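# Carry the long cardboard box to the far shelf

## Task

Lift the long cardboard box off the desk and set it down on a shelf in the final section of shelving at the far end of the aisle; either side of the aisle counts. It must rest on the shelf board itself, not on top of a carton, and no part of it may overhang the shelf's front edge. It must not topple or be left at a tilt, or the task fails.

## Robot and tools

Robot: a Hello Robot Stretch 3, with a single arm. It has a two-wheeled base (0.33 m long, 0.34 m wide, round rear) that turns about the point between its drive wheels, 0.05 m behind the front edge. A mast carries a lift, and a telescoping arm reaches out to the robot's RIGHT. The base cannot slide sideways, so moving the gripper forward or back means driving the base. A wrist (yaw, pitch, roll) carries a two-finger gripper with a wrist_camera. The head carries head_camera and nav_camera, both aimed by head_pan_rad and head_tilt_rad.

Frames: the base frame has its origin on the floor midway between the drive wheels, x forward, y left, z up, in metres. hand_pose (link pinch, where closed fingertips meet) is reported in this frame. The odometry frame is the base frame as it was at the scene's start; base_odometry counts wheel turns only, so slip shows up as travel. Heading is in radians, left positive.

Tool move: one action per call. The action has "base", "joints" or both, plus optional "speeds", "pace", "contact_limits"; or it is {"servos": "reboot"} by itself, which powers up any wrist or head servo that shut off. "base" holds exactly one command, and it is an offset from where the base last measured itself: {"translate_m": d}, metres, -3 to 3, forward positive; or {"rotate_rad": d}, radians, -6.4 to 6.4, left positive. "joints" is one object of absolute targets by name: lift_m 0 to 1.1; arm_m 0 to 0.52 (extension); wrist_yaw_rad -1.345 to 4.42 (0 along the arm, positive swings toward the front); wrist_pitch_rad -1.57 to 0.451 (0 level, negative tips fingertips down); wrist_roll_rad -2.911 to 2.918; gripper_m -0.089 to 0.179 (wider is higher; fingertip gap is about 0.007 less when nearly shut, 0.025 less when fully open); head_pan_rad -3.953 to 1.73 (positive left, -1.57 looks along the arm); head_tilt_rad -1.53 to 0.419 (negative down). Out-of-range values get refused; unknown keys make the call invalid. "pace" is "default" or "max"; "speeds" gives per-motion top speeds by the same keys (plus translate_m, rotate_rad), capped at max pace. Default/max: translate 0.12/0.30 m/s, rotate 0.76/1.90 rad/s, lift 0.11/0.15 m/s, arm 0.14/0.40 m/s. The base is slowed to 0.10 m/s and 0.63 rad/s unless lift_m < 0.30, arm_m < 0.03 and wrist_yaw_rad > 2.54. "contact_limits" must sit beside the command it limits: arm_m takes a motor_effort percentage (1 to 100); lift_m takes {"down": v, "up": v} in per cent of force (below about 12 may trip in free motion); translate_m and rotate_rad take a wheel effort and have no contact stop otherwise. "cameras" lists head_camera, nav_camera, wrist_camera or "all". "blocking" true (default) waits until everything rests; false returns within about half a second while motion continues, and a later move overrides only what it names. A move is cut off after 14 s ("time_out").

Other tools: wait(seconds 0 to 10, cameras) lets the world run and returns the state, early once moves settle. stop(cameras) brakes all your running motions. zoom_image(camera, region [x0,y0,x1,y1] in pixels, at most 504 square) enlarges part of that camera's latest picture. read_manual gives only licence texts. finished_scene(scene) ends the current scene; the box must stay placed without the robot.

Results: joint_positions, hand_pose, base_odometry, base_status and joint_status ("done", "moving", "off_target", "stopped", "contact_stop", "time_out", "torque_fault"), on_its_own (what the robot did uncommanded; "held at" is a target, not a reading), motor_effort in % with the peak in brackets (positive toward higher values; wheels positive pushes forward), turned_by_wheels and turned_by_imu (trust the IMU if they differ by over 0.15 rad), base_tilt in degrees, lidar_m (12 sectors of 30 degrees at 0.17 m height, counter-clockwise from straight ahead; "-" means nothing seen or something closer than 0.15 m), and 7x7 depth grids wrist_depth_mm and head_depth_mm. The "pictures" line orders the images. head_camera images arrive rotated: turn them a quarter clockwise; nav_camera a quarter counter-clockwise. Any uncommanded stop or refusal cancels the rest of that reply's move, wait and finished_scene calls. The simulation keeps running while you think.

Gripping: command gripper_m below the box's width to hold it; open to at least 0.05 above its width to let go. Readings don't confirm a grasp, so check with cameras.

Cautions: before folding the wrist over the base (yaw 3.0) or unfolding it, put the lift between 0.32 and 0.95, pitch at -0.4 and roll near 0. With yaw below -0.4, keep pitch at -0.5 or lower. The wrist, head and unlimited base press with full force on whatever they hit; long strain shuts a servo off. A contact-stopped lift or arm goes slack. Pushing on something rigid with the gripper above about 0.45 m, or driving while hooked on something, can tip the robot; if base_tilt shows a lean, back the gripper off. Avoid dropping the box, releasing it while it moves, slamming, hard hits and heavy pushes.

Each tool is called after "Emit:" in YAML: its name, and indented under it one key for each argument.

## Session

Emit:
move:

Scene clock: 0.00 s.
base_odometry: x=+0.000 y=+0.000 heading=+0.000
turned_by_wheels: +0.000
turned_by_imu: +0.000
base_tilt: forward=-0.9 right=-1.3
lidar_m: 1.29 1.34 1.83 2.04 2.58 2.42 2.34 1.58 1.38 1.11 1.85 1.35
head_depth_mm: 1265 1268 1262 1258 1255 1251 1253 / 1259 1261 1257 1251 1246 1253 1241 / 1247 1254 1253 1242 1248 1241 1236 / 1252 1247 1246 1236 1242 1233 1235 / 1241 1240 1239 1237 1231 1235 1227 / 1235 1235 1233 1228 1230 1225 1222 / 1233 1230 1228 1222 1221 1219 1216
base_status: not commanded
joint_positions: lift_m=+0.551 arm_m=+0.000 wrist_yaw_rad=+3.023 wrist_pitch_rad=-0.521 wrist_roll_rad=+0.000 gripper_m=+0.037 head_pan_rad=+0.000 head_tilt_rad=-0.004
joint_status: not commanded
measured_speeds: all 0
motor_effort: left_wheel=-0.4 right_wheel=+1.4 lift_m=+37.7 arm_m=-1.3 wrist_yaw_rad=-1.1 wrist_pitch_rad=+3.0 wrist_roll_rad=-0.3 gripper_m=-0.3 head_pan_rad=+0.7 head_tilt_rad=+4.3
hand_pose: x=+0.0037 y=+0.0638 z=+0.5411 quat_wxyz=(+0.223, +0.693, +0.142, +0.671) (m; base frame)
wrist_depth_mm: - 145 - - - - - / - 157 - - - - - / - 185 - - - - - / 972 916 259 985 - - - / 832 833 143 798 841 860 880 / 742 741 130 733 717 752 756 / 672 644 426 680 654 675 673
pictures: head_camera (sideways), nav_camera (sideways), wrist_camera
camera_calibration:
head_camera: T_world_to_cam=[[0.00693419, 0.0292481, -0.999548, 1.3261], [0.0438859, 0.9986, 0.0295248, -0.0357552], [0.999012, -0.0440708, 0.0056409, -0.0569506], [0, 0, 0, 1]] pos_world=[0.049268, -0.00559072, 1.32688]
nav_camera: T_world_to_cam=[[-0.0143336, 0.0489388, 0.998699, -1.25811], [0.0462546, -0.9977, 0.0495537, -0.0112749], [0.998827, 0.0469047, 0.012037, -0.0719993], [0, 0, 0, 1]] pos_world=[0.054403, 0.0536987, 1.2579]
wrist_camera: T_world_to_cam=[[0.994449, -0.102342, 0.0244281, -0.015997], [-0.0520485, -0.680263, -0.731117, 0.460931], [0.0914414, 0.725788, -0.681814, 0.486222], [0, 0, 0, 1]] pos_world=[-0.00456193, -0.0409769, 0.668898]

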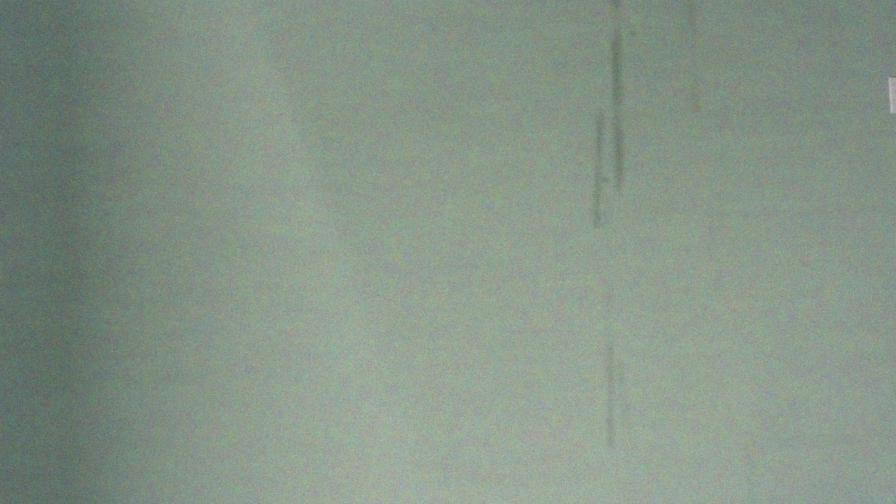

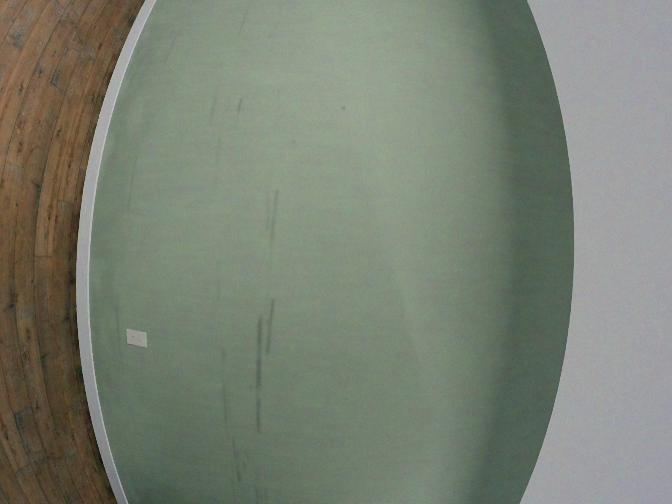

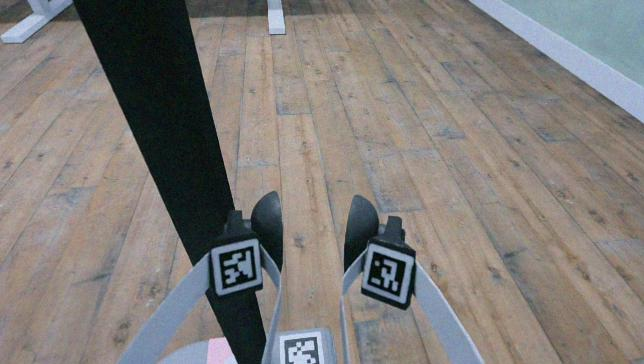

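Emit:
move:
  joints: {"head_pan_rad":1.5,"head_tilt_rad":-0.3}
  cameras: ["head_camera","nav_camera"]

Emit:
move:
  joints: {"head_pan_rad":-3.1,"head_tilt_rad":-0.3}
  cameras: ["head_camera","nav_camera"]

Emit:
move:
  joints: {"head_pan_rad":-1.57,"head_tilt_rad":-0.3}
  cameras: ["head_camera","nav_camera"]

Scene clock: 2.23 s.
move: done
base_odometry: x=+0.000 y=+0.000 heading=+0.000
turned_by_wheels: +0.000
turned_by_imu: +0.000
base_tilt: forward=-0.9 right=-1.2
lidar_m: 1.30 1.34 1.83 2.04 2.58 2.41 2.34 1.59 1.39 1.11 1.85 1.35
head_depth_mm: 2235 2344 2480 2611 2680 1919 1513 / 2192 2296 2454 2595 2680 1926 1505 / 2177 2300 2415 2556 2646 1946 1511 / 2154 2290 2365 2516 2621 1940 1510 / 2121 2229 2359 2372 2583 1955 1518 / 2111 2218 2319 2413 2545 1949 1525 / 2093 2211 2327 2171 2528 1961 1524
base_status: not commanded
joint_positions: lift_m=+0.551 arm_m=+0.000 wrist_yaw_rad=+3.023 wrist_pitch_rad=-0.521 wrist_roll_rad=+0.000 gripper_m=+0.037 head_pan_rad=+1.518 head_tilt_rad=-0.297
joint_status: all done
measured_speeds: all 0
motor_effort: left_wheel=-0.1(1.0) right_wheel=+1.5(1.8) lift_m=+43.3(44.3) arm_m=-3.3(3.9) wrist_yaw_rad=-1.0(1.1) wrist_pitch_rad=+3.0(3.1) wrist_roll_rad=+0.0(0.6) gripper_m=+0.8(1.4) head_pan_rad=+2.1(4.0) head_tilt_rad=-1.8(3.8)
hand_pose: x=+0.0037 y=+0.0638 z=+0.5411 quat_wxyz=(+0.223, +0.693, +0.142, +0.671) (m; base frame)
wrist_depth_mm: - 145 - - - - - / - 157 - - - - - / - 185 - - - - - / 971 914 259 988 990 - 993 / 840 828 142 808 837 861 874 / 737 741 130 727 716 759 770 / 669 639 421 677 650 669 678
pictures: head_camera (sideways), nav_camera (sideways)
camera_calibration:
head_camera: T_world_to_cam=[[-0.0440334, -0.280218, -0.958926, 1.27315], [-0.994576, 0.102828, 0.015622, -0.0113264], [0.094227, 0.954413, -0.283226, 0.324656], [0, 0, 0, 1]] pos_world=[0.0142049, 0.0480684, 1.31299]
nav_camera: T_world_to_cam=[[-0.034436, 0.277021, 0.960247, -1.20756], [0.999401, 0.0062161, 0.0340469, 0.00318561], [0.0034627, 0.960844, -0.277069, 0.31038], [0, 0, 0, 1]] pos_world=[-0.0458419, 0.0362719, 1.24544]

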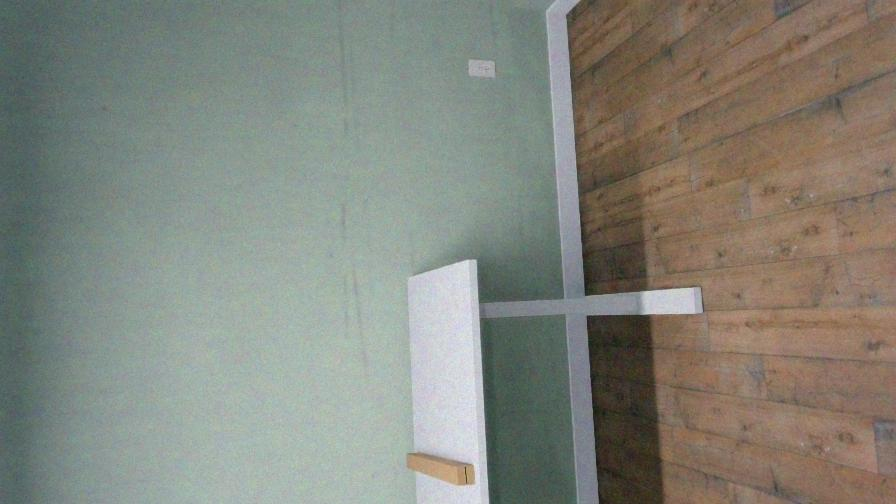

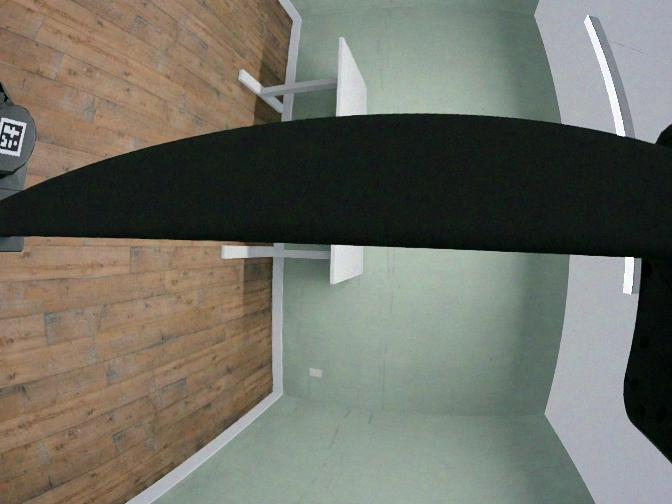

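Scene clock: 4.50 s.
move: done
base_odometry: x=+0.000 y=+0.000 heading=+0.000
turned_by_wheels: +0.000
turned_by_imu: +0.000
base_tilt: forward=-0.8 right=-1.2
lidar_m: 1.29 1.34 1.83 2.04 2.58 2.41 2.34 1.58 1.38 1.11 1.85 1.35
head_depth_mm: 2045 2147 2267 2383 2518 1925 1501 / 2023 2140 2247 2365 2499 1921 1502 / 2013 2131 2235 2381 2477 1937 1508 / 2025 2120 2238 2370 2465 1945 1510 / 2016 2119 2241 2354 2463 1949 1511 / 1995 2098 2216 2330 2447 1953 1518 / 1993 2092 2202 2340 2468 1959 1527
base_status: not commanded
joint_positions: lift_m=+0.551 arm_m=+0.000 wrist_yaw_rad=+3.023 wrist_pitch_rad=-0.521 wrist_roll_rad=+0.000 gripper_m=+0.037 head_pan_rad=-3.144 head_tilt_rad=-0.299
joint_status: all done
measured_speeds: all 0
motor_effort: left_wheel=-0.1(0.9) right_wheel=+1.6(2.0) lift_m=+43.8(44.2) arm_m=-5.9(6.1) wrist_yaw_rad=-0.9(1.2) wrist_pitch_rad=+3.0(3.1) wrist_roll_rad=-0.2(0.6) gripper_m=-0.2(1.1) head_pan_rad=-0.3(4.7) head_tilt_rad=-2.4(4.3)
hand_pose: x=+0.0037 y=+0.0638 z=+0.5411 quat_wxyz=(+0.223, +0.693, +0.142, +0.671) (m; base frame)
wrist_depth_mm: - 145 - - - - - / - 157 - - - - - / - 185 - - - - - / 960 898 260 993 - - 1000 / 836 846 142 804 840 862 861 / 738 739 130 734 712 753 762 / 663 637 428 676 653 678 675
pictures: head_camera (sideways), nav_camera (sideways)
camera_calibration:
head_camera: T_world_to_cam=[[0.283946, -0.030032, -0.95837, 1.27043], [-0.0532884, -0.998459, 0.0155, -0.0169205], [-0.957358, 0.0466688, -0.285109, 0.333468], [0, 0, 0, 1]] pos_world=[-0.0423871, 0.0056967, 1.31288]
nav_camera: T_world_to_cam=[[-0.276857, -0.0481703, 0.959703, -1.20532], [-0.0559575, 0.997856, 0.0339425, 0.00977232], [-0.95928, -0.0443054, -0.278959, 0.318733], [0, 0, 0, 1]] pos_world=[-0.0274016, -0.0536906, 1.24534]

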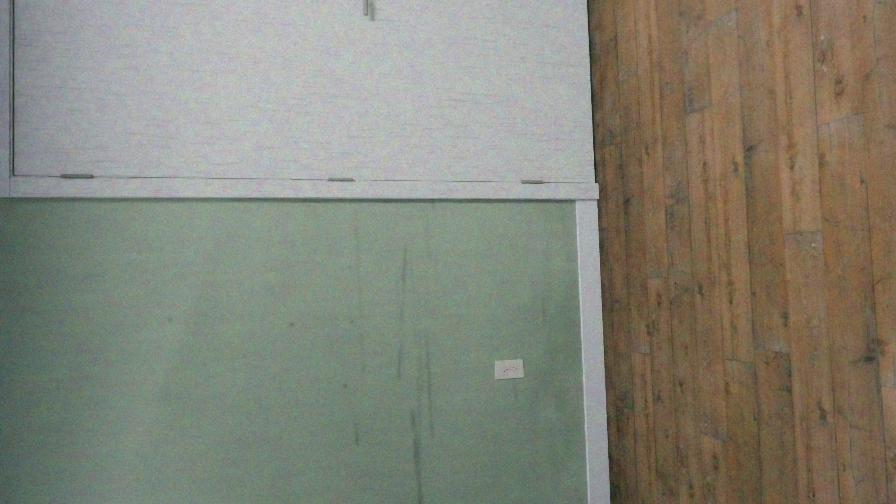

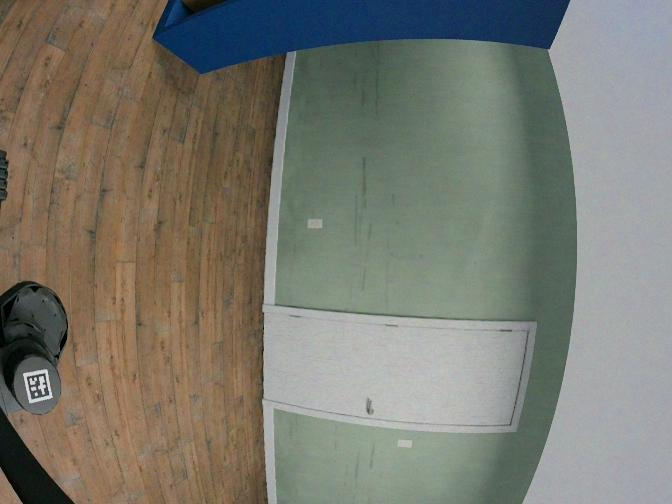

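Scene clock: 5.80 s.
move: done
base_odometry: x=+0.000 y=+0.000 heading=+0.000
turned_by_wheels: +0.000
turned_by_imu: +0.000
base_tilt: forward=-0.9 right=-1.3
lidar_m: 1.29 1.34 1.83 2.03 2.59 2.42 2.34 1.59 1.39 1.11 1.85 1.34
head_depth_mm: 2538 2227 2516 2144 2174 1917 1499 / 2589 2691 2856 3010 2656 1924 1503 / 947 996 1053 1118 1193 1269 1358 / 939 988 1040 1107 1170 1252 1343 / 938 983 1039 1100 1163 1241 1329 / 932 977 1036 1100 1176 1739 1430 / 2480 2618 2782 2939 2755 1955 1517
base_status: not commanded
joint_positions: lift_m=+0.551 arm_m=+0.000 wrist_yaw_rad=+3.023 wrist_pitch_rad=-0.521 wrist_roll_rad=+0.000 gripper_m=+0.037 head_pan_rad=-1.576 head_tilt_rad=-0.300
joint_status: all done
measured_speeds: all 0
motor_effort: left_wheel=-0.8(0.8) right_wheel=+1.5(1.9) lift_m=+43.3(44.0) arm_m=-7.1(7.4) wrist_yaw_rad=-0.6(1.2) wrist_pitch_rad=+3.0(3.1) wrist_roll_rad=-0.1(0.7) gripper_m=+0.4(1.0) head_pan_rad=+3.5(4.2) head_tilt_rad=-2.0(4.1)
hand_pose: x=+0.0037 y=+0.0638 z=+0.5411 quat_wxyz=(+0.223, +0.693, +0.142, +0.671) (m; base frame)
wrist_depth_mm: - 146 - - - - - / - 157 - - - - - / - 186 - - - - - / 982 915 260 - 984 - - / 847 842 142 800 835 863 878 / 727 740 130 723 718 753 770 / 671 643 424 680 658 665 676
pictures: head_camera (sideways), nav_camera (sideways)
camera_calibration:
head_camera: T_world_to_cam=[[0.0305811, 0.284307, -0.958246, 1.27184], [0.998342, -0.0554663, 0.0154042, -0.0232116], [-0.0487708, -0.957128, -0.285531, 0.328474], [0, 0, 0, 1]] pos_world=[0.000298769, -0.0484881, 1.31288]
nav_camera: T_world_to_cam=[[0.0475735, -0.277376, 0.959583, -1.20716], [-0.997976, -0.0537938, 0.0339273, 0.0155049], [0.042209, -0.959254, -0.279374, 0.313164], [0, 0, 0, 1]] pos_world=[0.059684, -0.0335994, 1.24533]

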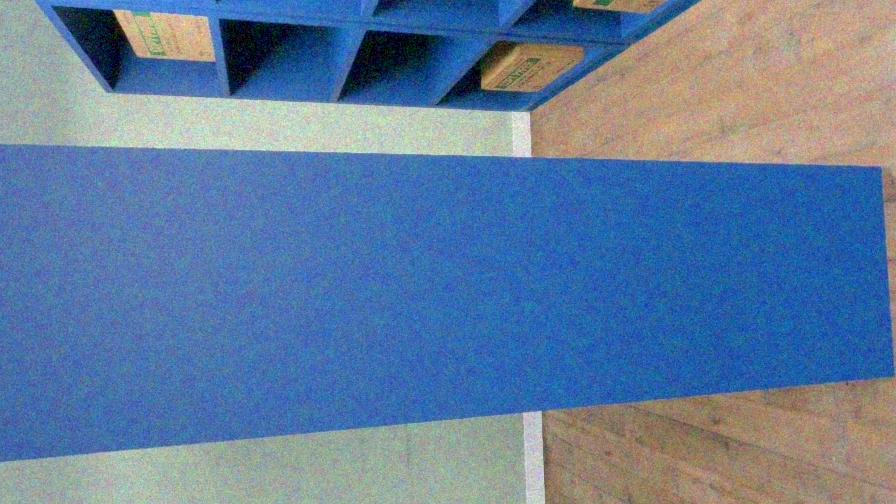

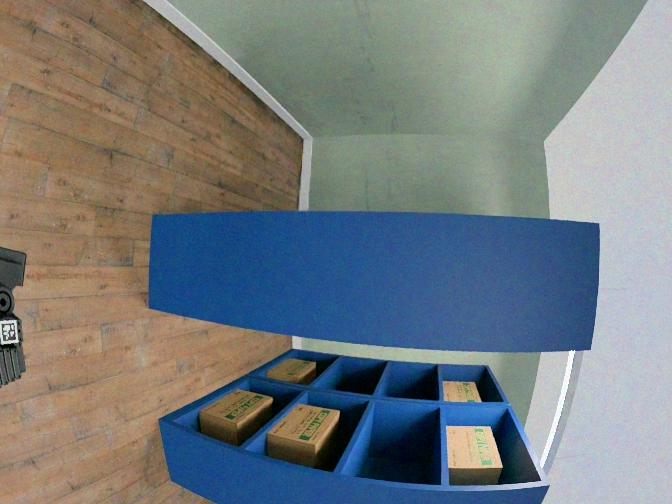

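Emit:
move:
  base: {"rotate_rad":1.571}
  joints: {"head_pan_rad":0.3,"head_tilt_rad":-0.35}
  pace: "max"

Emit:
move:
  base: {"translate_m":1.15}
  pace: "max"
  cameras: ["head_camera","nav_camera"]

Scene clock: 16.80 s.
move: done
base_odometry: x=+0.000 y=+0.000 heading=+1.571
turned_by_wheels: +1.571
turned_by_imu: +1.563
base_tilt: forward=-0.9 right=-1.2
lidar_m: 2.04 2.37 2.42 2.34 1.60 1.39 1.11 1.86 1.35 1.30 1.34 1.82
head_depth_mm: 2026 2139 2270 2361 2439 1802 1430 / 2069 2178 2320 2110 2358 1812 1438 / 2134 2244 2383 2556 2481 1808 1434 / 2178 2297 2435 2614 2467 1809 1438 / 2236 2376 2526 2712 2478 1832 1438 / 2280 2451 2617 2758 2481 1821 1444 / 2361 2522 2661 2923 2481 1837 1447
base_status: done
joint_positions: lift_m=+0.551 arm_m=+0.000 wrist_yaw_rad=+3.023 wrist_pitch_rad=-0.521 wrist_roll_rad=+0.000 gripper_m=+0.037 head_pan_rad=+0.311 head_tilt_rad=-0.351
joint_status: all done
measured_speeds: all 0
motor_effort: left_wheel=-7.0(12.4) right_wheel=+9.5(13.9) lift_m=+43.5(44.1) arm_m=-18.4(18.4) wrist_yaw_rad=-0.4(1.2) wrist_pitch_rad=+2.9(3.1) wrist_roll_rad=-0.1(0.6) gripper_m=+0.3(1.3) head_pan_rad=-3.0(4.7) head_tilt_rad=-2.1(4.5)
hand_pose: x=+0.0037 y=+0.0638 z=+0.5411 quat_wxyz=(+0.223, +0.693, +0.142, +0.671) (m; base frame)
wrist_depth_mm: - 145 - - - - - / - 158 - - - - - / - 186 - - - - - / 973 936 259 - - - - / 839 836 142 809 836 871 872 / 728 737 130 726 727 762 770 / 678 650 425 685 652 680 668
camera_calibration:
head_camera: T_world_to_cam=[[-0.325978, -0.0741861, -0.942462, 1.25333], [-0.257043, 0.966315, 0.012842, -0.0122547], [0.909762, 0.246439, -0.334066, 0.385829], [0, 0, 0, 1]] pos_world=[0.0543942, 0.00973793, 1.31026]
nav_camera: T_world_to_cam=[[0.295151, 0.146346, 0.944176, -1.18858], [0.363031, -0.931266, 0.0308604, 0.0112442], [0.883795, 0.333656, -0.327992, 0.371349], [0, 0, 0, 1]] pos_world=[0.0185332, 0.0605122, 1.24368]
wrist_camera: T_world_to_cam=[[0.994449, -0.102342, 0.0244281, -0.015997], [-0.0520485, -0.680263, -0.731117, 0.460931], [0.0914414, 0.725788, -0.681814, 0.486222], [0, 0, 0, 1]] pos_world=[-0.00456193, -0.0409769, 0.668898]

Scene clock: 29.27 s.
move: done
base_odometry: x=+0.000 y=+1.150 heading=+1.570
turned_by_wheels: +0.000
turned_by_imu: +0.005
base_tilt: forward=-0.8 right=-1.2
lidar_m: 0.89 1.40 1.51 2.32 2.42 2.41 2.25 1.84 1.34 1.29 1.33 1.41
head_depth_mm: 1083 1149 1219 1287 1022 753 1314 / 1111 1180 1249 1319 1026 755 1103 / 1140 1204 1288 1355 1028 759 1362 / 1168 1240 1319 1388 1032 759 1399 / 1197 1275 1356 1428 1036 760 1450 / 1227 1306 1401 1468 988 793 1454 / 1259 1344 1436 1514 1038 766 1454
base_status: done
joint_positions: lift_m=+0.551 arm_m=+0.000 wrist_yaw_rad=+3.023 wrist_pitch_rad=-0.521 wrist_roll_rad=+0.000 gripper_m=+0.037 head_pan_rad=+0.300 head_tilt_rad=-0.351
joint_status: not commanded
measured_speeds: all 0
motor_effort: left_wheel=-3.2(6.5) right_wheel=+9.1(15.4) lift_m=+42.8(43.8) arm_m=-18.6(21.3) wrist_yaw_rad=-0.4(1.5) wrist_pitch_rad=+3.0(3.2) wrist_roll_rad=-0.3(0.8) gripper_m=+0.5(1.3) head_pan_rad=-3.3(4.5) head_tilt_rad=-0.1(2.4)
hand_pose: x=+0.0037 y=+0.0638 z=+0.5411 quat_wxyz=(+0.223, +0.693, +0.142, +0.671) (m; base frame)
wrist_depth_mm: - 145 - - - - - / - 157 - - - - - / - 185 - - - - - / 966 927 260 994 - - - / 834 832 142 811 846 869 872 / 728 733 130 729 715 757 769 / 660 638 423 674 651 668 669
pictures: head_camera (sideways), nav_camera (sideways)
camera_calibration:
head_camera: T_world_to_cam=[[-0.326801, -0.0704725, -0.942462, 1.25333], [-0.245998, 0.969186, 0.0128295, -0.012331], [0.912517, 0.236036, -0.334067, 0.385809], [0, 0, 0, 1]] pos_world=[0.0545002, 0.00921175, 1.31026]
nav_camera: T_world_to_cam=[[0.29682, 0.142967, 0.944171, -1.18858], [0.352352, -0.935358, 0.0308632, 0.01122], [0.887551, 0.32352, -0.328008, 0.371363], [0, 0, 0, 1]] pos_world=[0.0192365, 0.0602786, 1.24368]

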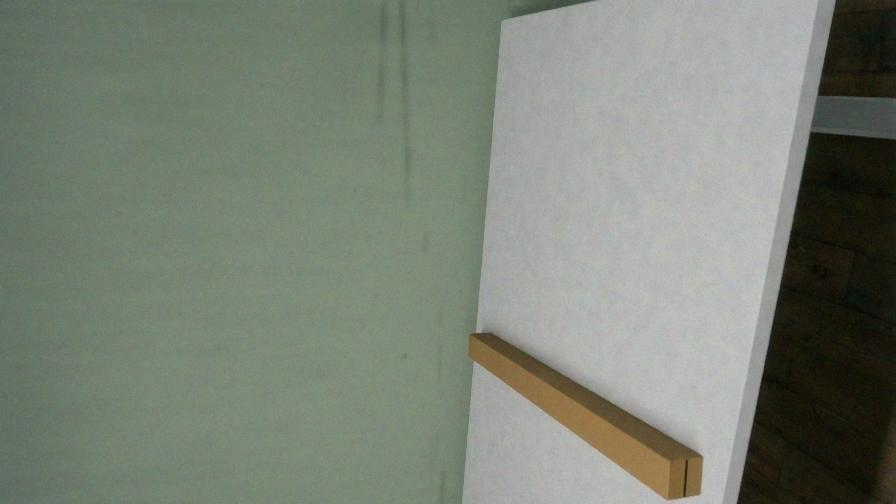

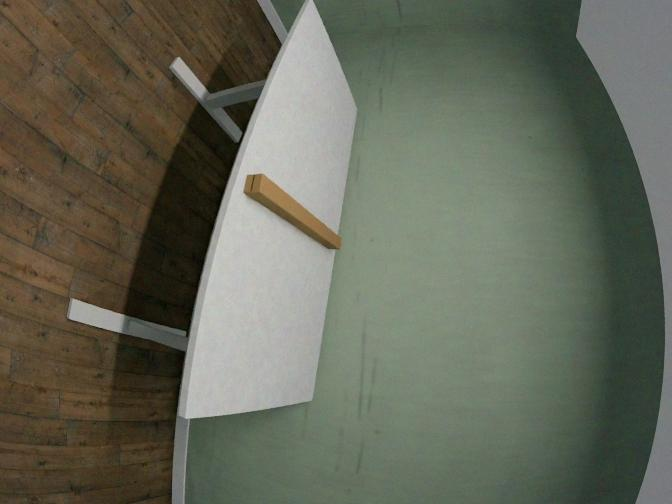

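Emit:
move:
  base: {"translate_m":0.29}
  joints: {"lift_m":0.93}
  pace: "max"

Emit:
move:
  base: {"rotate_rad":1.571}
  pace: "max"

Emit:
move:
  base: {"translate_m":0.45}
  joints: {"wrist_pitch_rad":-0.4,"wrist_yaw_rad":0,"head_pan_rad":-1.57,"head_tilt_rad":-0.7}
  pace: "max"
  cameras: ["all"]

Scene clock: 40.17 s.
move: done
base_odometry: x=+0.001 y=+1.440 heading=+1.570
turned_by_wheels: +0.000
turned_by_imu: +0.002
base_tilt: forward=-0.9 right=-1.2
lidar_m: 0.61 1.10 1.36 2.34 2.42 2.68 2.54 1.84 1.33 1.28 1.33 1.10
head_depth_mm: 846 895 947 1012 1017 753 597 / 868 917 971 1037 1024 757 597 / 887 939 1002 1067 1029 757 599 / 909 966 1030 1102 1031 760 600 / 933 993 1060 1135 1037 761 602 / 953 1018 1086 1172 1020 763 603 / 982 1050 1124 1209 999 753 605
base_status: done
joint_positions: lift_m=+0.930 arm_m=+0.000 wrist_yaw_rad=+3.023 wrist_pitch_rad=-0.522 wrist_roll_rad=+0.000 gripper_m=+0.037 head_pan_rad=+0.300 head_tilt_rad=-0.351
joint_status: all done
measured_speeds: all 0
motor_effort: left_wheel=-2.2(6.0) right_wheel=+9.4(14.6) lift_m=+38.7(50.6) arm_m=-17.1(18.0) wrist_yaw_rad=-0.1(1.4) wrist_pitch_rad=+3.1(3.2) wrist_roll_rad=-0.2(0.6) gripper_m=+0.1(1.1) head_pan_rad=-2.7(3.8) head_tilt_rad=+1.4(2.5)
hand_pose: x=+0.0037 y=+0.0637 z=+0.9201 quat_wxyz=(+0.223, +0.692, +0.142, +0.671) (m; base frame)
wrist_depth_mm: - 145 - - 919 - - / - 158 - - - 559 590 / - 186 - - - - - / - - 260 - - - - / - - 143 149 - - - / - - 130 - - - - / - - 428 - - - -
camera_calibration:
head_camera: T_world_to_cam=[[-0.326801, -0.0704725, -0.942462, 1.25333], [-0.245998, 0.969186, 0.0128295, -0.012331], [0.912517, 0.236036, -0.334067, 0.385809], [0, 0, 0, 1]] pos_world=[0.0545002, 0.00921175, 1.31026]
nav_camera: T_world_to_cam=[[0.29682, 0.142967, 0.944171, -1.18858], [0.352352, -0.935358, 0.0308632, 0.01122], [0.887551, 0.32352, -0.328008, 0.371363], [0, 0, 0, 1]] pos_world=[0.0192365, 0.0602786, 1.24368]
wrist_camera: T_world_to_cam=[[0.994453, -0.102316, 0.024368, -0.0251934], [-0.0521392, -0.680777, -0.730633, 0.737568], [0.0913443, 0.72531, -0.682335, 0.745226], [0, 0, 0, 1]] pos_world=[-0.00456228, -0.0409788, 1.048]

Scene clock: 43.60 s.
move: done
base_odometry: x=+0.001 y=+1.440 heading=+3.141
turned_by_wheels: +1.571
turned_by_imu: +1.563
base_tilt: forward=-0.9 right=-1.2
lidar_m: 2.34 2.42 2.68 2.54 1.85 1.34 1.28 1.33 1.11 0.61 1.10 1.36
head_depth_mm: 1906 2036 2137 2281 2347 1805 1431 / 1954 2075 2188 2336 2421 1802 1436 / 1999 2112 2231 2371 2449 1809 1442 / 2044 2175 2293 2452 2478 1817 1435 / 2094 2212 2378 2520 2463 1828 1445 / 2154 2293 2434 2643 2481 1820 1443 / 2220 2361 2531 2720 2501 1831 1450
base_status: done
joint_positions: lift_m=+0.930 arm_m=+0.000 wrist_yaw_rad=+3.023 wrist_pitch_rad=-0.522 wrist_roll_rad=+0.000 gripper_m=+0.037 head_pan_rad=+0.300 head_tilt_rad=-0.351
joint_status: not commanded
measured_speeds: all 0
motor_effort: left_wheel=-6.3(12.9) right_wheel=+9.5(13.7) lift_m=+19.8(38.4) arm_m=-20.8(20.9) wrist_yaw_rad=-0.3(1.3) wrist_pitch_rad=+3.0(3.3) wrist_roll_rad=+0.0(1.1) gripper_m=+0.2(1.2) head_pan_rad=-3.1(3.8) head_tilt_rad=+2.5(3.1)
hand_pose: x=+0.0037 y=+0.0637 z=+0.9201 quat_wxyz=(+0.223, +0.692, +0.142, +0.671) (m; base frame)
wrist_depth_mm: - 145 - - - - - / - 157 - - - - - / - 186 - - - - - / - - 259 - - - - / - - 142 149 - - - / - - 130 - - - - / - - 432 - - - -
camera_calibration:
head_camera: T_world_to_cam=[[-0.326801, -0.0704725, -0.942462, 1.25333], [-0.245998, 0.969186, 0.0128295, -0.012331], [0.912517, 0.236036, -0.334067, 0.385809], [0, 0, 0, 1]] pos_world=[0.0545002, 0.00921175, 1.31026]
nav_camera: T_world_to_cam=[[0.29682, 0.142967, 0.944171, -1.18858], [0.352352, -0.935358, 0.0308632, 0.01122], [0.887551, 0.32352, -0.328008, 0.371363], [0, 0, 0, 1]] pos_world=[0.0192365, 0.0602786, 1.24368]
wrist_camera: T_world_to_cam=[[0.994453, -0.102316, 0.024368, -0.0251934], [-0.0521392, -0.680777, -0.730633, 0.737568], [0.0913443, 0.72531, -0.682335, 0.745226], [0, 0, 0, 1]] pos_world=[-0.00456228, -0.0409788, 1.048]

Scene clock: 49.07 s.
move: done
base_odometry: x=-0.449 y=+1.440 heading=+3.141
turned_by_wheels: +0.000
turned_by_imu: +0.001
base_tilt: forward=-0.8 right=-1.2
lidar_m: 1.89 1.96 2.64 2.56 2.47 1.80 1.73 1.52 0.74 1.06 1.10 0.98
head_depth_mm: 896 1006 1084 822 - - - / 890 998 1074 821 - - - / 884 990 1070 823 - - - / 878 987 1063 825 - - - / 875 980 1053 770 644 555 1120 / 870 973 1048 824 663 554 1118 / 864 966 1041 823 661 553 1094
base_status: done
joint_positions: lift_m=+0.930 arm_m=+0.000 wrist_yaw_rad=+0.002 wrist_pitch_rad=-0.421 wrist_roll_rad=+0.000 gripper_m=+0.037 head_pan_rad=-1.574 head_tilt_rad=-0.700
joint_status: all done
measured_speeds: all 0
motor_effort: left_wheel=-2.9(7.0) right_wheel=+9.6(14.7) lift_m=+15.0(20.0) arm_m=-6.6(21.0) wrist_yaw_rad=-2.5(6.3) wrist_pitch_rad=+3.9(8.8) wrist_roll_rad=+0.4(0.8) gripper_m=+0.0(1.2) head_pan_rad=+2.8(5.2) head_tilt_rad=-4.6(5.5)
hand_pose: x=-0.0211 y=-0.3690 z=+0.9421 quat_wxyz=(+0.692, +0.149, -0.691, -0.147) (m; base frame)
wrist_depth_mm: - - - - - - - / - - - - - - - / - - 491 - - - - / - - - - - - - / - - 133 148 146 - - / - - 130 273 127 - - / - - - 247 - - -
pictures: head_camera (sideways), nav_camera (sideways), wrist_camera
camera_calibration:
head_camera: T_world_to_cam=[[0.0310012, 0.635218, -0.77171, 1.02845], [0.998448, -0.0554214, -0.00550932, 0.00401958], [-0.0462689, -0.770342, -0.635951, 0.784475], [0, 0, 0, 1]] pos_world=[0.000400214, -0.0487546, 1.29258]
nav_camera: T_world_to_cam=[[0.0471876, -0.629147, 0.775852, -0.967522], [-0.997885, -0.0644547, 0.00842463, 0.048689], [0.044707, -0.774609, -0.630858, 0.770525], [0, 0, 0, 1]] pos_world=[0.0597932, -0.00871987, 1.23634]
wrist_camera: T_world_to_cam=[[-0.999539, -0.0157913, 0.0259435, -0.0570264], [-0.0302106, 0.604758, -0.795836, 0.994111], [-0.00312229, -0.796253, -0.604956, 0.44001], [0, 0, 0, 1]] pos_world=[-0.0255935, -0.251737, 1.05882]

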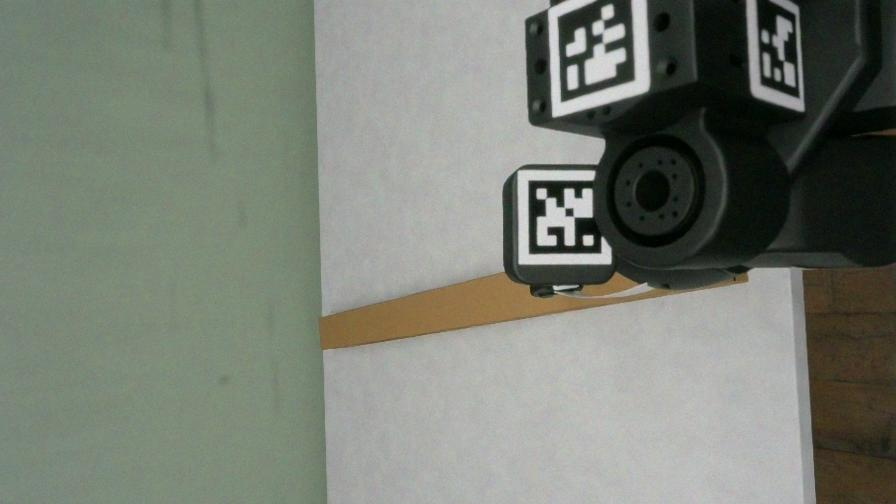

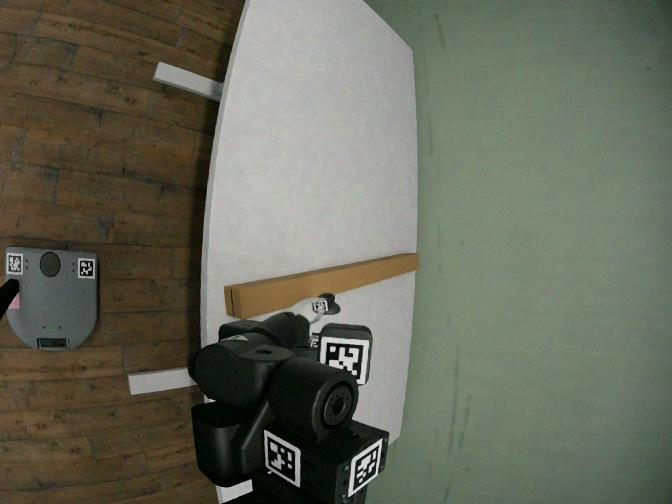

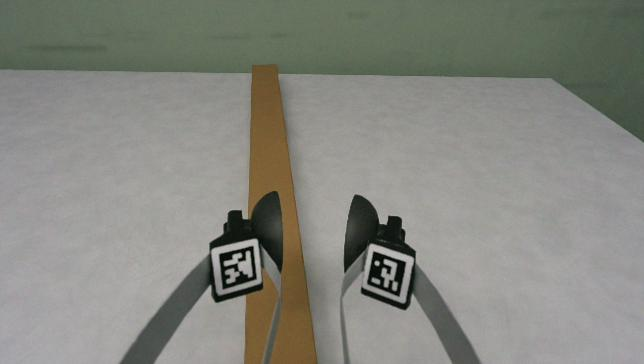

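Emit:
move:
  base: {"translate_m":0.06}
  joints: {"lift_m":1.03,"gripper_m":0.14}

Emit:
move:
  joints: {"arm_m":0.48,"wrist_pitch_rad":-1.57,"wrist_yaw_rad":0.11}
  cameras: ["all"]

Scene clock: 53.53 s.
move: done
base_odometry: x=-0.509 y=+1.440 heading=+3.140
turned_by_wheels: +0.000
turned_by_imu: +0.001
base_tilt: forward=-0.8 right=-1.2
lidar_m: 1.83 1.90 2.61 2.56 2.57 1.86 1.79 1.52 0.78 1.06 1.09 0.93
head_depth_mm: 895 968 - - - - 1141 / 888 999 1094 - - - 1142 / 883 995 1074 - - - 1143 / 879 985 1083 - - - 1118 / 874 984 1049 768 662 554 1120 / 869 975 1050 793 661 554 1122 / 864 971 1040 822 660 553 1118
base_status: done
joint_positions: lift_m=+1.030 arm_m=+0.000 wrist_yaw_rad=+0.002 wrist_pitch_rad=-0.420 wrist_roll_rad=+0.000 gripper_m=+0.140 head_pan_rad=-1.570 head_tilt_rad=-0.700
joint_status: all done
measured_speeds: all 0
motor_effort: left_wheel=+0.0(5.7) right_wheel=+10.8(13.9) lift_m=+42.7(49.2) arm_m=+5.3(5.3) wrist_yaw_rad=-1.8(2.7) wrist_pitch_rad=+3.8(4.2) wrist_roll_rad=-0.3(0.8) gripper_m=+0.1(84.0) head_pan_rad=+3.3(4.0) head_tilt_rad=-3.8(5.6)
hand_pose: x=-0.0211 y=-0.3691 z=+1.0423 quat_wxyz=(+0.692, +0.148, -0.691, -0.147) (m; base frame)
wrist_depth_mm: - - - - - - - / - - - - - - - / - - - - - - - / - - - 563 - - - / - 142 - 468 - 144 - / - 122 - 403 - 121 - / - - - 350 - - -
camera_calibration:
head_camera: T_world_to_cam=[[0.0289193, 0.635612, -0.771467, 1.02815], [0.998627, -0.0520926, -0.00548446, 0.00393913], [-0.0436737, -0.770249, -0.636246, 0.784868], [0, 0, 0, 1]] pos_world=[0.000610965, -0.048756, 1.29257]
nav_camera: T_world_to_cam=[[0.0492051, -0.62931, 0.775595, -0.9672], [-0.997668, -0.0677452, 0.00832604, 0.0487893], [0.0473032, -0.774196, -0.631176, 0.770919], [0, 0, 0, 1]] pos_world=[0.0597998, -0.00852055, 1.23633]
wrist_camera: T_world_to_cam=[[-0.999544, -0.0154884, 0.0259202, -0.0595196], [-0.0300119, 0.604032, -0.796394, 1.07424], [-0.00332175, -0.796809, -0.604222, 0.499568], [0, 0, 0, 1]] pos_world=[-0.025593, -0.251739, 1.15891]

Scene clock: 58.23 s.
move: done
base_odometry: x=-0.509 y=+1.440 heading=+3.140
turned_by_wheels: +0.000
turned_by_imu: +0.001
base_tilt: forward=-0.8 right=-1.2
lidar_m: 1.83 1.89 2.61 2.56 2.55 1.86 1.79 1.52 0.78 1.06 1.10 0.93
head_depth_mm: 863 1035 1081 823 662 554 1144 / 367 999 1078 823 660 554 1145 / 484 992 1067 821 644 518 1120 / 483 516 979 769 633 554 1117 / 873 978 1053 821 662 555 1121 / 870 977 1048 820 661 553 1120 / 864 970 1039 824 661 552 1115
base_status: not commanded
joint_positions: lift_m=+1.030 arm_m=+0.480 wrist_yaw_rad=+0.108 wrist_pitch_rad=-1.545 wrist_roll_rad=+0.000 gripper_m=+0.140 head_pan_rad=-1.570 head_tilt_rad=-0.700
joint_status: all done
joint sent to its limit — wrist_pitch_rad, lower limit.
measured_speeds: all 0
motor_effort: left_wheel=-1.2(2.2) right_wheel=+10.3(11.0) lift_m=+29.1(42.5) arm_m=+21.8(24.4) wrist_yaw_rad=+1.1(3.7) wrist_pitch_rad=-0.9(5.4) wrist_roll_rad=-0.2(0.8) gripper_m=-0.4(1.5) head_pan_rad=+2.7(3.8) head_tilt_rad=-4.3(5.6)
hand_pose: x=-0.0235 y=-0.6076 z=+0.9119 quat_wxyz=(+0.532, +0.520, -0.479, -0.466) (m; base frame)
wrist_depth_mm: - - - 232 - - - / - - - 239 - - - / - - - 247 - - - / - - - 255 - - - / - 142 - 265 - 144 - / - 122 - 276 - 121 - / - - - 287 - - -
pictures: head_camera (sideways), nav_camera (sideways), wrist_camera
camera_calibration:
head_camera: T_world_to_cam=[[0.0287346, 0.635794, -0.771324, 1.02797], [0.998641, -0.0518187, -0.00551048, 0.00398516], [-0.0434725, -0.770118, -0.636419, 0.785097], [0, 0, 0, 1]] pos_world=[0.000611884, -0.0487565, 1.29257]
nav_camera: T_world_to_cam=[[0.0494086, -0.629508, 0.775421, -0.966998], [-0.997648, -0.0680313, 0.00833892, 0.0487703], [0.0475035, -0.77401, -0.631389, 0.771173], [0, 0, 0, 1]] pos_world=[0.0598002, -0.00851986, 1.23633]
wrist_camera: T_world_to_cam=[[-0.990677, -0.136232, -0.000666727, -0.111151], [-0.13356, 0.97026, 0.201886, 0.424054], [-0.0268564, 0.200093, -0.979409, 1.17806], [0, 0, 0, 1]] pos_world=[-0.0218395, -0.662306, 1.06812]

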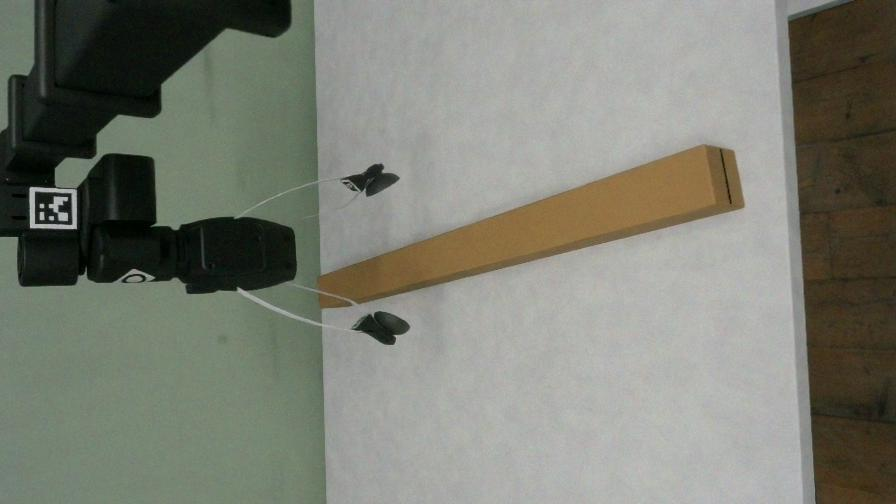

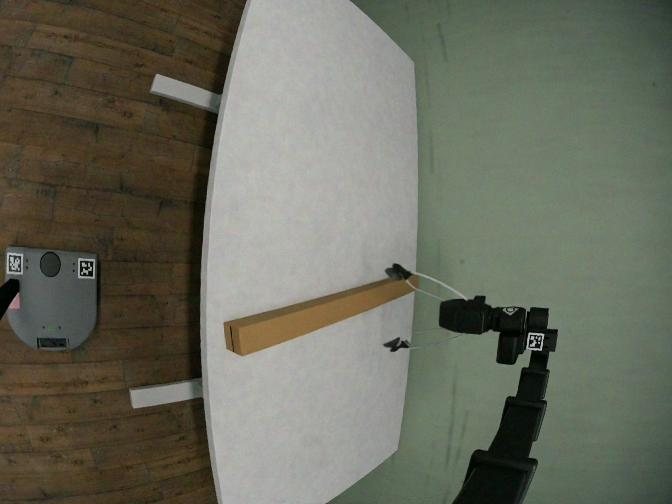

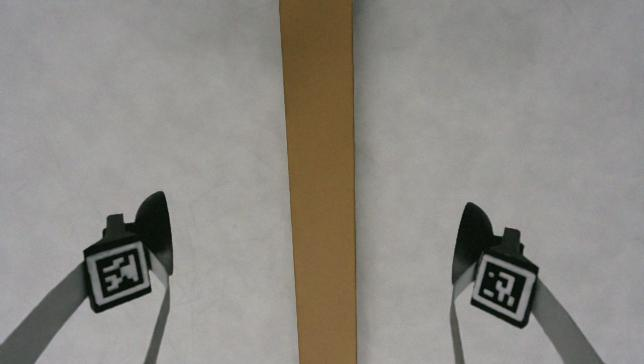

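Emit:
move:
  joints: {"lift_m":0.915,"arm_m":0.492}
  speeds: {"lift_m":0.06}
  contact_limits: {"lift_m":{"down":15}}
  cameras: ["all"]

Scene clock: 62.27 s.
move: done
base_odometry: x=-0.509 y=+1.440 heading=+3.140
turned_by_wheels: +0.000
turned_by_imu: +0.001
base_tilt: forward=-0.8 right=-1.2
lidar_m: 1.84 1.89 2.60 2.56 2.56 1.86 1.79 1.52 0.78 1.06 1.10 0.93
head_depth_mm: 892 1009 357 - 627 554 1146 / 890 963 351 769 661 554 1144 / 884 565 1036 795 644 518 1119 / 879 567 604 771 636 554 1118 / 873 979 1049 792 661 554 1117 / 869 973 1044 822 660 554 1121 / 865 969 1041 821 662 553 1117
base_status: not commanded
joint_positions: lift_m=+0.915 arm_m=+0.492 wrist_yaw_rad=+0.108 wrist_pitch_rad=-1.545 wrist_roll_rad=+0.000 gripper_m=+0.140 head_pan_rad=-1.570 head_tilt_rad=-0.700
joint_status: all done
measured_speeds: all 0
motor_effort: left_wheel=-1.0(2.1) right_wheel=+10.3(10.8) lift_m=+14.2(22.4) arm_m=+21.2(23.7) wrist_yaw_rad=+1.3(1.9) wrist_pitch_rad=-0.8(0.9) wrist_roll_rad=+0.0(0.5) gripper_m=+0.6(1.5) head_pan_rad=+3.0(4.0) head_tilt_rad=-3.7(5.0)
contact_limits: lift_m down 15 (down: maximum 72; up: maximum 65)
hand_pose: x=-0.0235 y=-0.6195 z=+0.7969 quat_wxyz=(+0.532, +0.520, -0.479, -0.466) (m; base frame)
wrist_depth_mm: 170 171 168 122 168 170 170 / 175 177 173 127 176 177 176 / 182 182 182 131 181 182 181 / 188 188 187 135 189 188 188 / 194 143 195 141 196 192 195 / - 130 204 147 201 124 203 / - - - 151 - - 92
pictures: head_camera (sideways), nav_camera (sideways), wrist_camera
camera_calibration:
head_camera: T_world_to_cam=[[0.0287346, 0.635794, -0.771324, 1.02797], [0.998641, -0.0518187, -0.00551048, 0.00398516], [-0.0434725, -0.770118, -0.636419, 0.785097], [0, 0, 0, 1]] pos_world=[0.000611884, -0.0487565, 1.29257]
nav_camera: T_world_to_cam=[[0.0494086, -0.629508, 0.775421, -0.966998], [-0.997648, -0.0680313, 0.00833892, 0.0487703], [0.0475035, -0.77401, -0.631389, 0.771173], [0, 0, 0, 1]] pos_world=[0.0598002, -0.00851986, 1.23633]
wrist_camera: T_world_to_cam=[[-0.990677, -0.136231, -0.000736191, -0.112796], [-0.13356, 0.970157, 0.202381, 0.458373], [-0.0268563, 0.200592, -0.979307, 1.06807], [0, 0, 0, 1]] pos_world=[-0.0218395, -0.674306, 0.95312]

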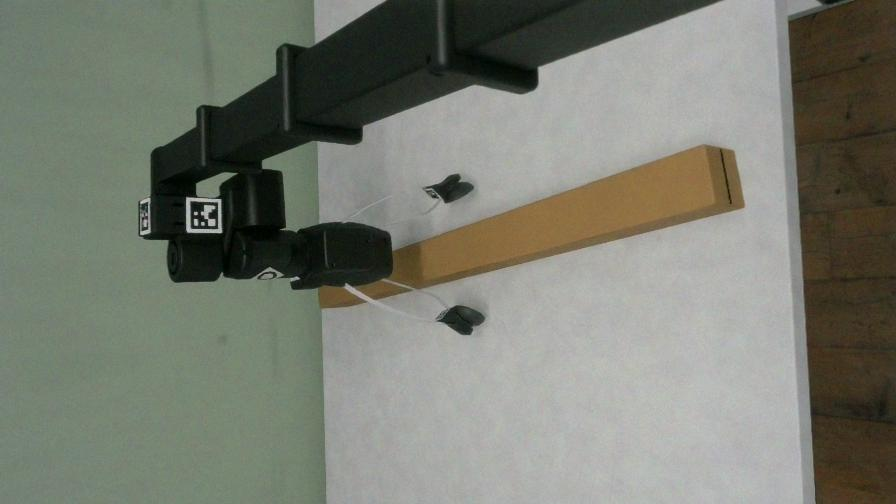

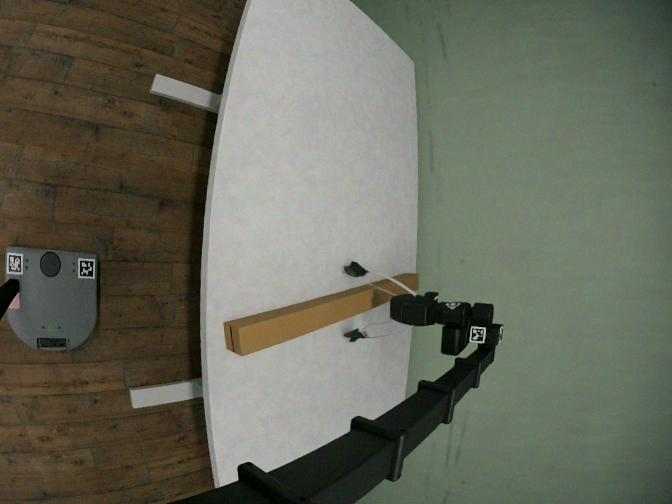

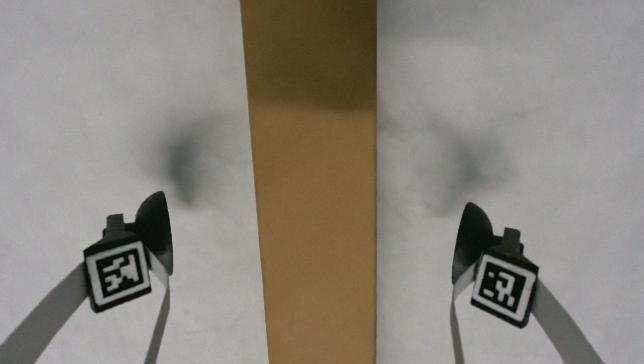

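Emit:
move:
  joints: {"gripper_m":0.02}

Emit:
move:
  joints: {"lift_m":1.02}
  cameras: ["head_camera","wrist_camera"]

Scene clock: 65.77 s.
move: done
base_odometry: x=-0.509 y=+1.440 heading=+3.140
turned_by_wheels: +0.000
turned_by_imu: +0.000
base_tilt: forward=-0.9 right=-1.2
lidar_m: 1.83 1.89 2.61 2.56 2.57 1.86 1.79 1.52 0.78 1.06 1.10 0.93
head_depth_mm: 892 1002 356 - 627 555 1145 / 887 964 351 770 662 554 1143 / 883 564 1031 819 644 519 1120 / 877 565 603 744 633 541 1122 / 875 979 1055 819 662 554 1119 / 868 975 1043 819 661 554 1124 / 866 971 1041 821 660 554 1124
base_status: not commanded
joint_positions: lift_m=+0.915 arm_m=+0.492 wrist_yaw_rad=+0.108 wrist_pitch_rad=-1.545 wrist_roll_rad=+0.000 gripper_m=+0.021 head_pan_rad=-1.570 head_tilt_rad=-0.700
joint_status: all done
measured_speeds: all 0
motor_effort: left_wheel=-2.2(2.2) right_wheel=+10.0(10.7) lift_m=+17.4(17.4) arm_m=+20.0(20.6) wrist_yaw_rad=+1.7(1.9) wrist_pitch_rad=-0.7(0.9) wrist_roll_rad=-0.1(0.7) gripper_m=-11.7(86.6) head_pan_rad=+3.0(3.9) head_tilt_rad=-3.7(4.6)
contact_limits: lift_m down 15 (down: maximum 72; up: maximum 65)
hand_pose: x=-0.0235 y=-0.6195 z=+0.7969 quat_wxyz=(+0.532, +0.520, -0.479, -0.466) (m; base frame)
wrist_depth_mm: 170 171 167 122 170 170 171 / 175 177 127 126 176 177 176 / 181 181 181 132 181 181 181 / 188 188 188 135 188 187 188 / 195 195 141 141 192 195 195 / 203 199 129 147 128 202 202 / - - - 152 - 93 -
camera_calibration:
head_camera: T_world_to_cam=[[0.0287346, 0.635794, -0.771324, 1.02797], [0.998641, -0.0518187, -0.00551048, 0.00398516], [-0.0434725, -0.770118, -0.636419, 0.785097], [0, 0, 0, 1]] pos_world=[0.000611884, -0.0487565, 1.29257]
nav_camera: T_world_to_cam=[[0.0494086, -0.629508, 0.775421, -0.966998], [-0.997648, -0.0680313, 0.00833892, 0.0487703], [0.0475035, -0.77401, -0.631389, 0.771173], [0, 0, 0, 1]] pos_world=[0.0598002, -0.00851986, 1.23633]
wrist_camera: T_world_to_cam=[[-0.990677, -0.136231, -0.000736191, -0.112796], [-0.13356, 0.970157, 0.202381, 0.458373], [-0.0268563, 0.200592, -0.979307, 1.06807], [0, 0, 0, 1]] pos_world=[-0.0218395, -0.674306, 0.95312]

Scene clock: 67.57 s.
move: done
base_odometry: x=-0.509 y=+1.440 heading=+3.140
turned_by_wheels: +0.000
turned_by_imu: +0.000
base_tilt: forward=-0.9 right=-1.2
lidar_m: 1.83 1.89 2.61 2.56 2.56 1.86 1.79 1.52 0.77 1.06 1.10 0.93
head_depth_mm: 852 - 1037 821 663 553 1144 / 380 1000 1071 821 663 555 1139 / 497 992 1066 794 465 529 1117 / 502 528 700 622 627 554 1123 / 875 981 1034 820 663 554 1119 / 870 975 1045 822 662 553 1123 / 862 972 1042 822 662 555 1123
base_status: not commanded
joint_positions: lift_m=+1.020 arm_m=+0.492 wrist_yaw_rad=+0.108 wrist_pitch_rad=-1.546 wrist_roll_rad=+0.000 gripper_m=+0.021 head_pan_rad=-1.570 head_tilt_rad=-0.700
joint_status: all done
measured_speeds: all 0
motor_effort: left_wheel=-0.8(1.9) right_wheel=+10.1(10.3) lift_m=+44.0(49.2) arm_m=+18.9(20.0) wrist_yaw_rad=+1.3(2.1) wrist_pitch_rad=-0.7(0.9) wrist_roll_rad=+0.1(0.8) gripper_m=-12.8(13.0) head_pan_rad=+2.8(3.9) head_tilt_rad=-3.5(4.1)
hand_pose: x=-0.0235 y=-0.6194 z=+0.9019 quat_wxyz=(+0.532, +0.520, -0.478, -0.466) (m; base frame)
wrist_depth_mm: - - - 122 - - - / - - 127 127 - - - / - - - 132 - - - / - - - 135 - - - / - - 133 140 148 - - / - - 126 147 125 - - / - - - 151 - - -
pictures: head_camera (sideways), wrist_camera
camera_calibration:
head_camera: T_world_to_cam=[[0.0287346, 0.635794, -0.771324, 1.02797], [0.998641, -0.0518187, -0.00551048, 0.00398516], [-0.0434725, -0.770118, -0.636419, 0.785097], [0, 0, 0, 1]] pos_world=[0.000611884, -0.0487565, 1.29257]
wrist_camera: T_world_to_cam=[[-0.990675, -0.136242, -0.000679198, -0.112772], [-0.133551, 0.970096, 0.202679, 0.436669], [-0.0269545, 0.20088, -0.979245, 1.17101], [0, 0, 0, 1]] pos_world=[-0.0218395, -0.674206, 1.05812]

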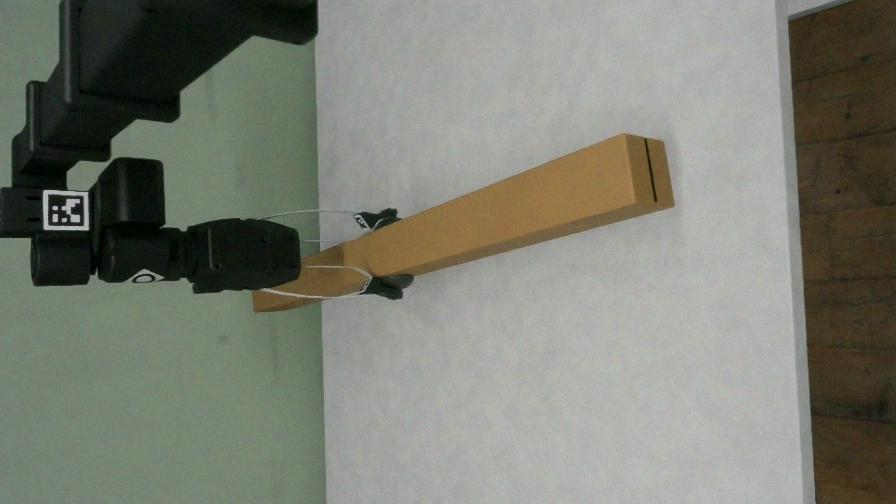

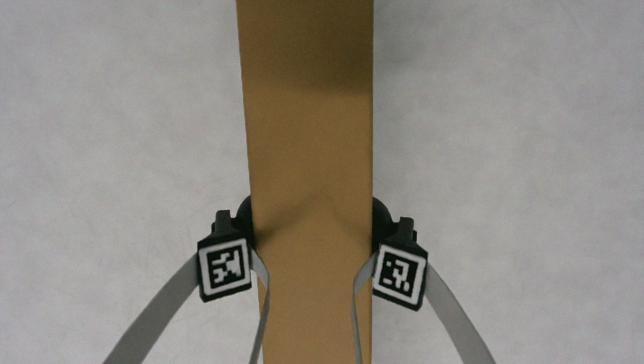

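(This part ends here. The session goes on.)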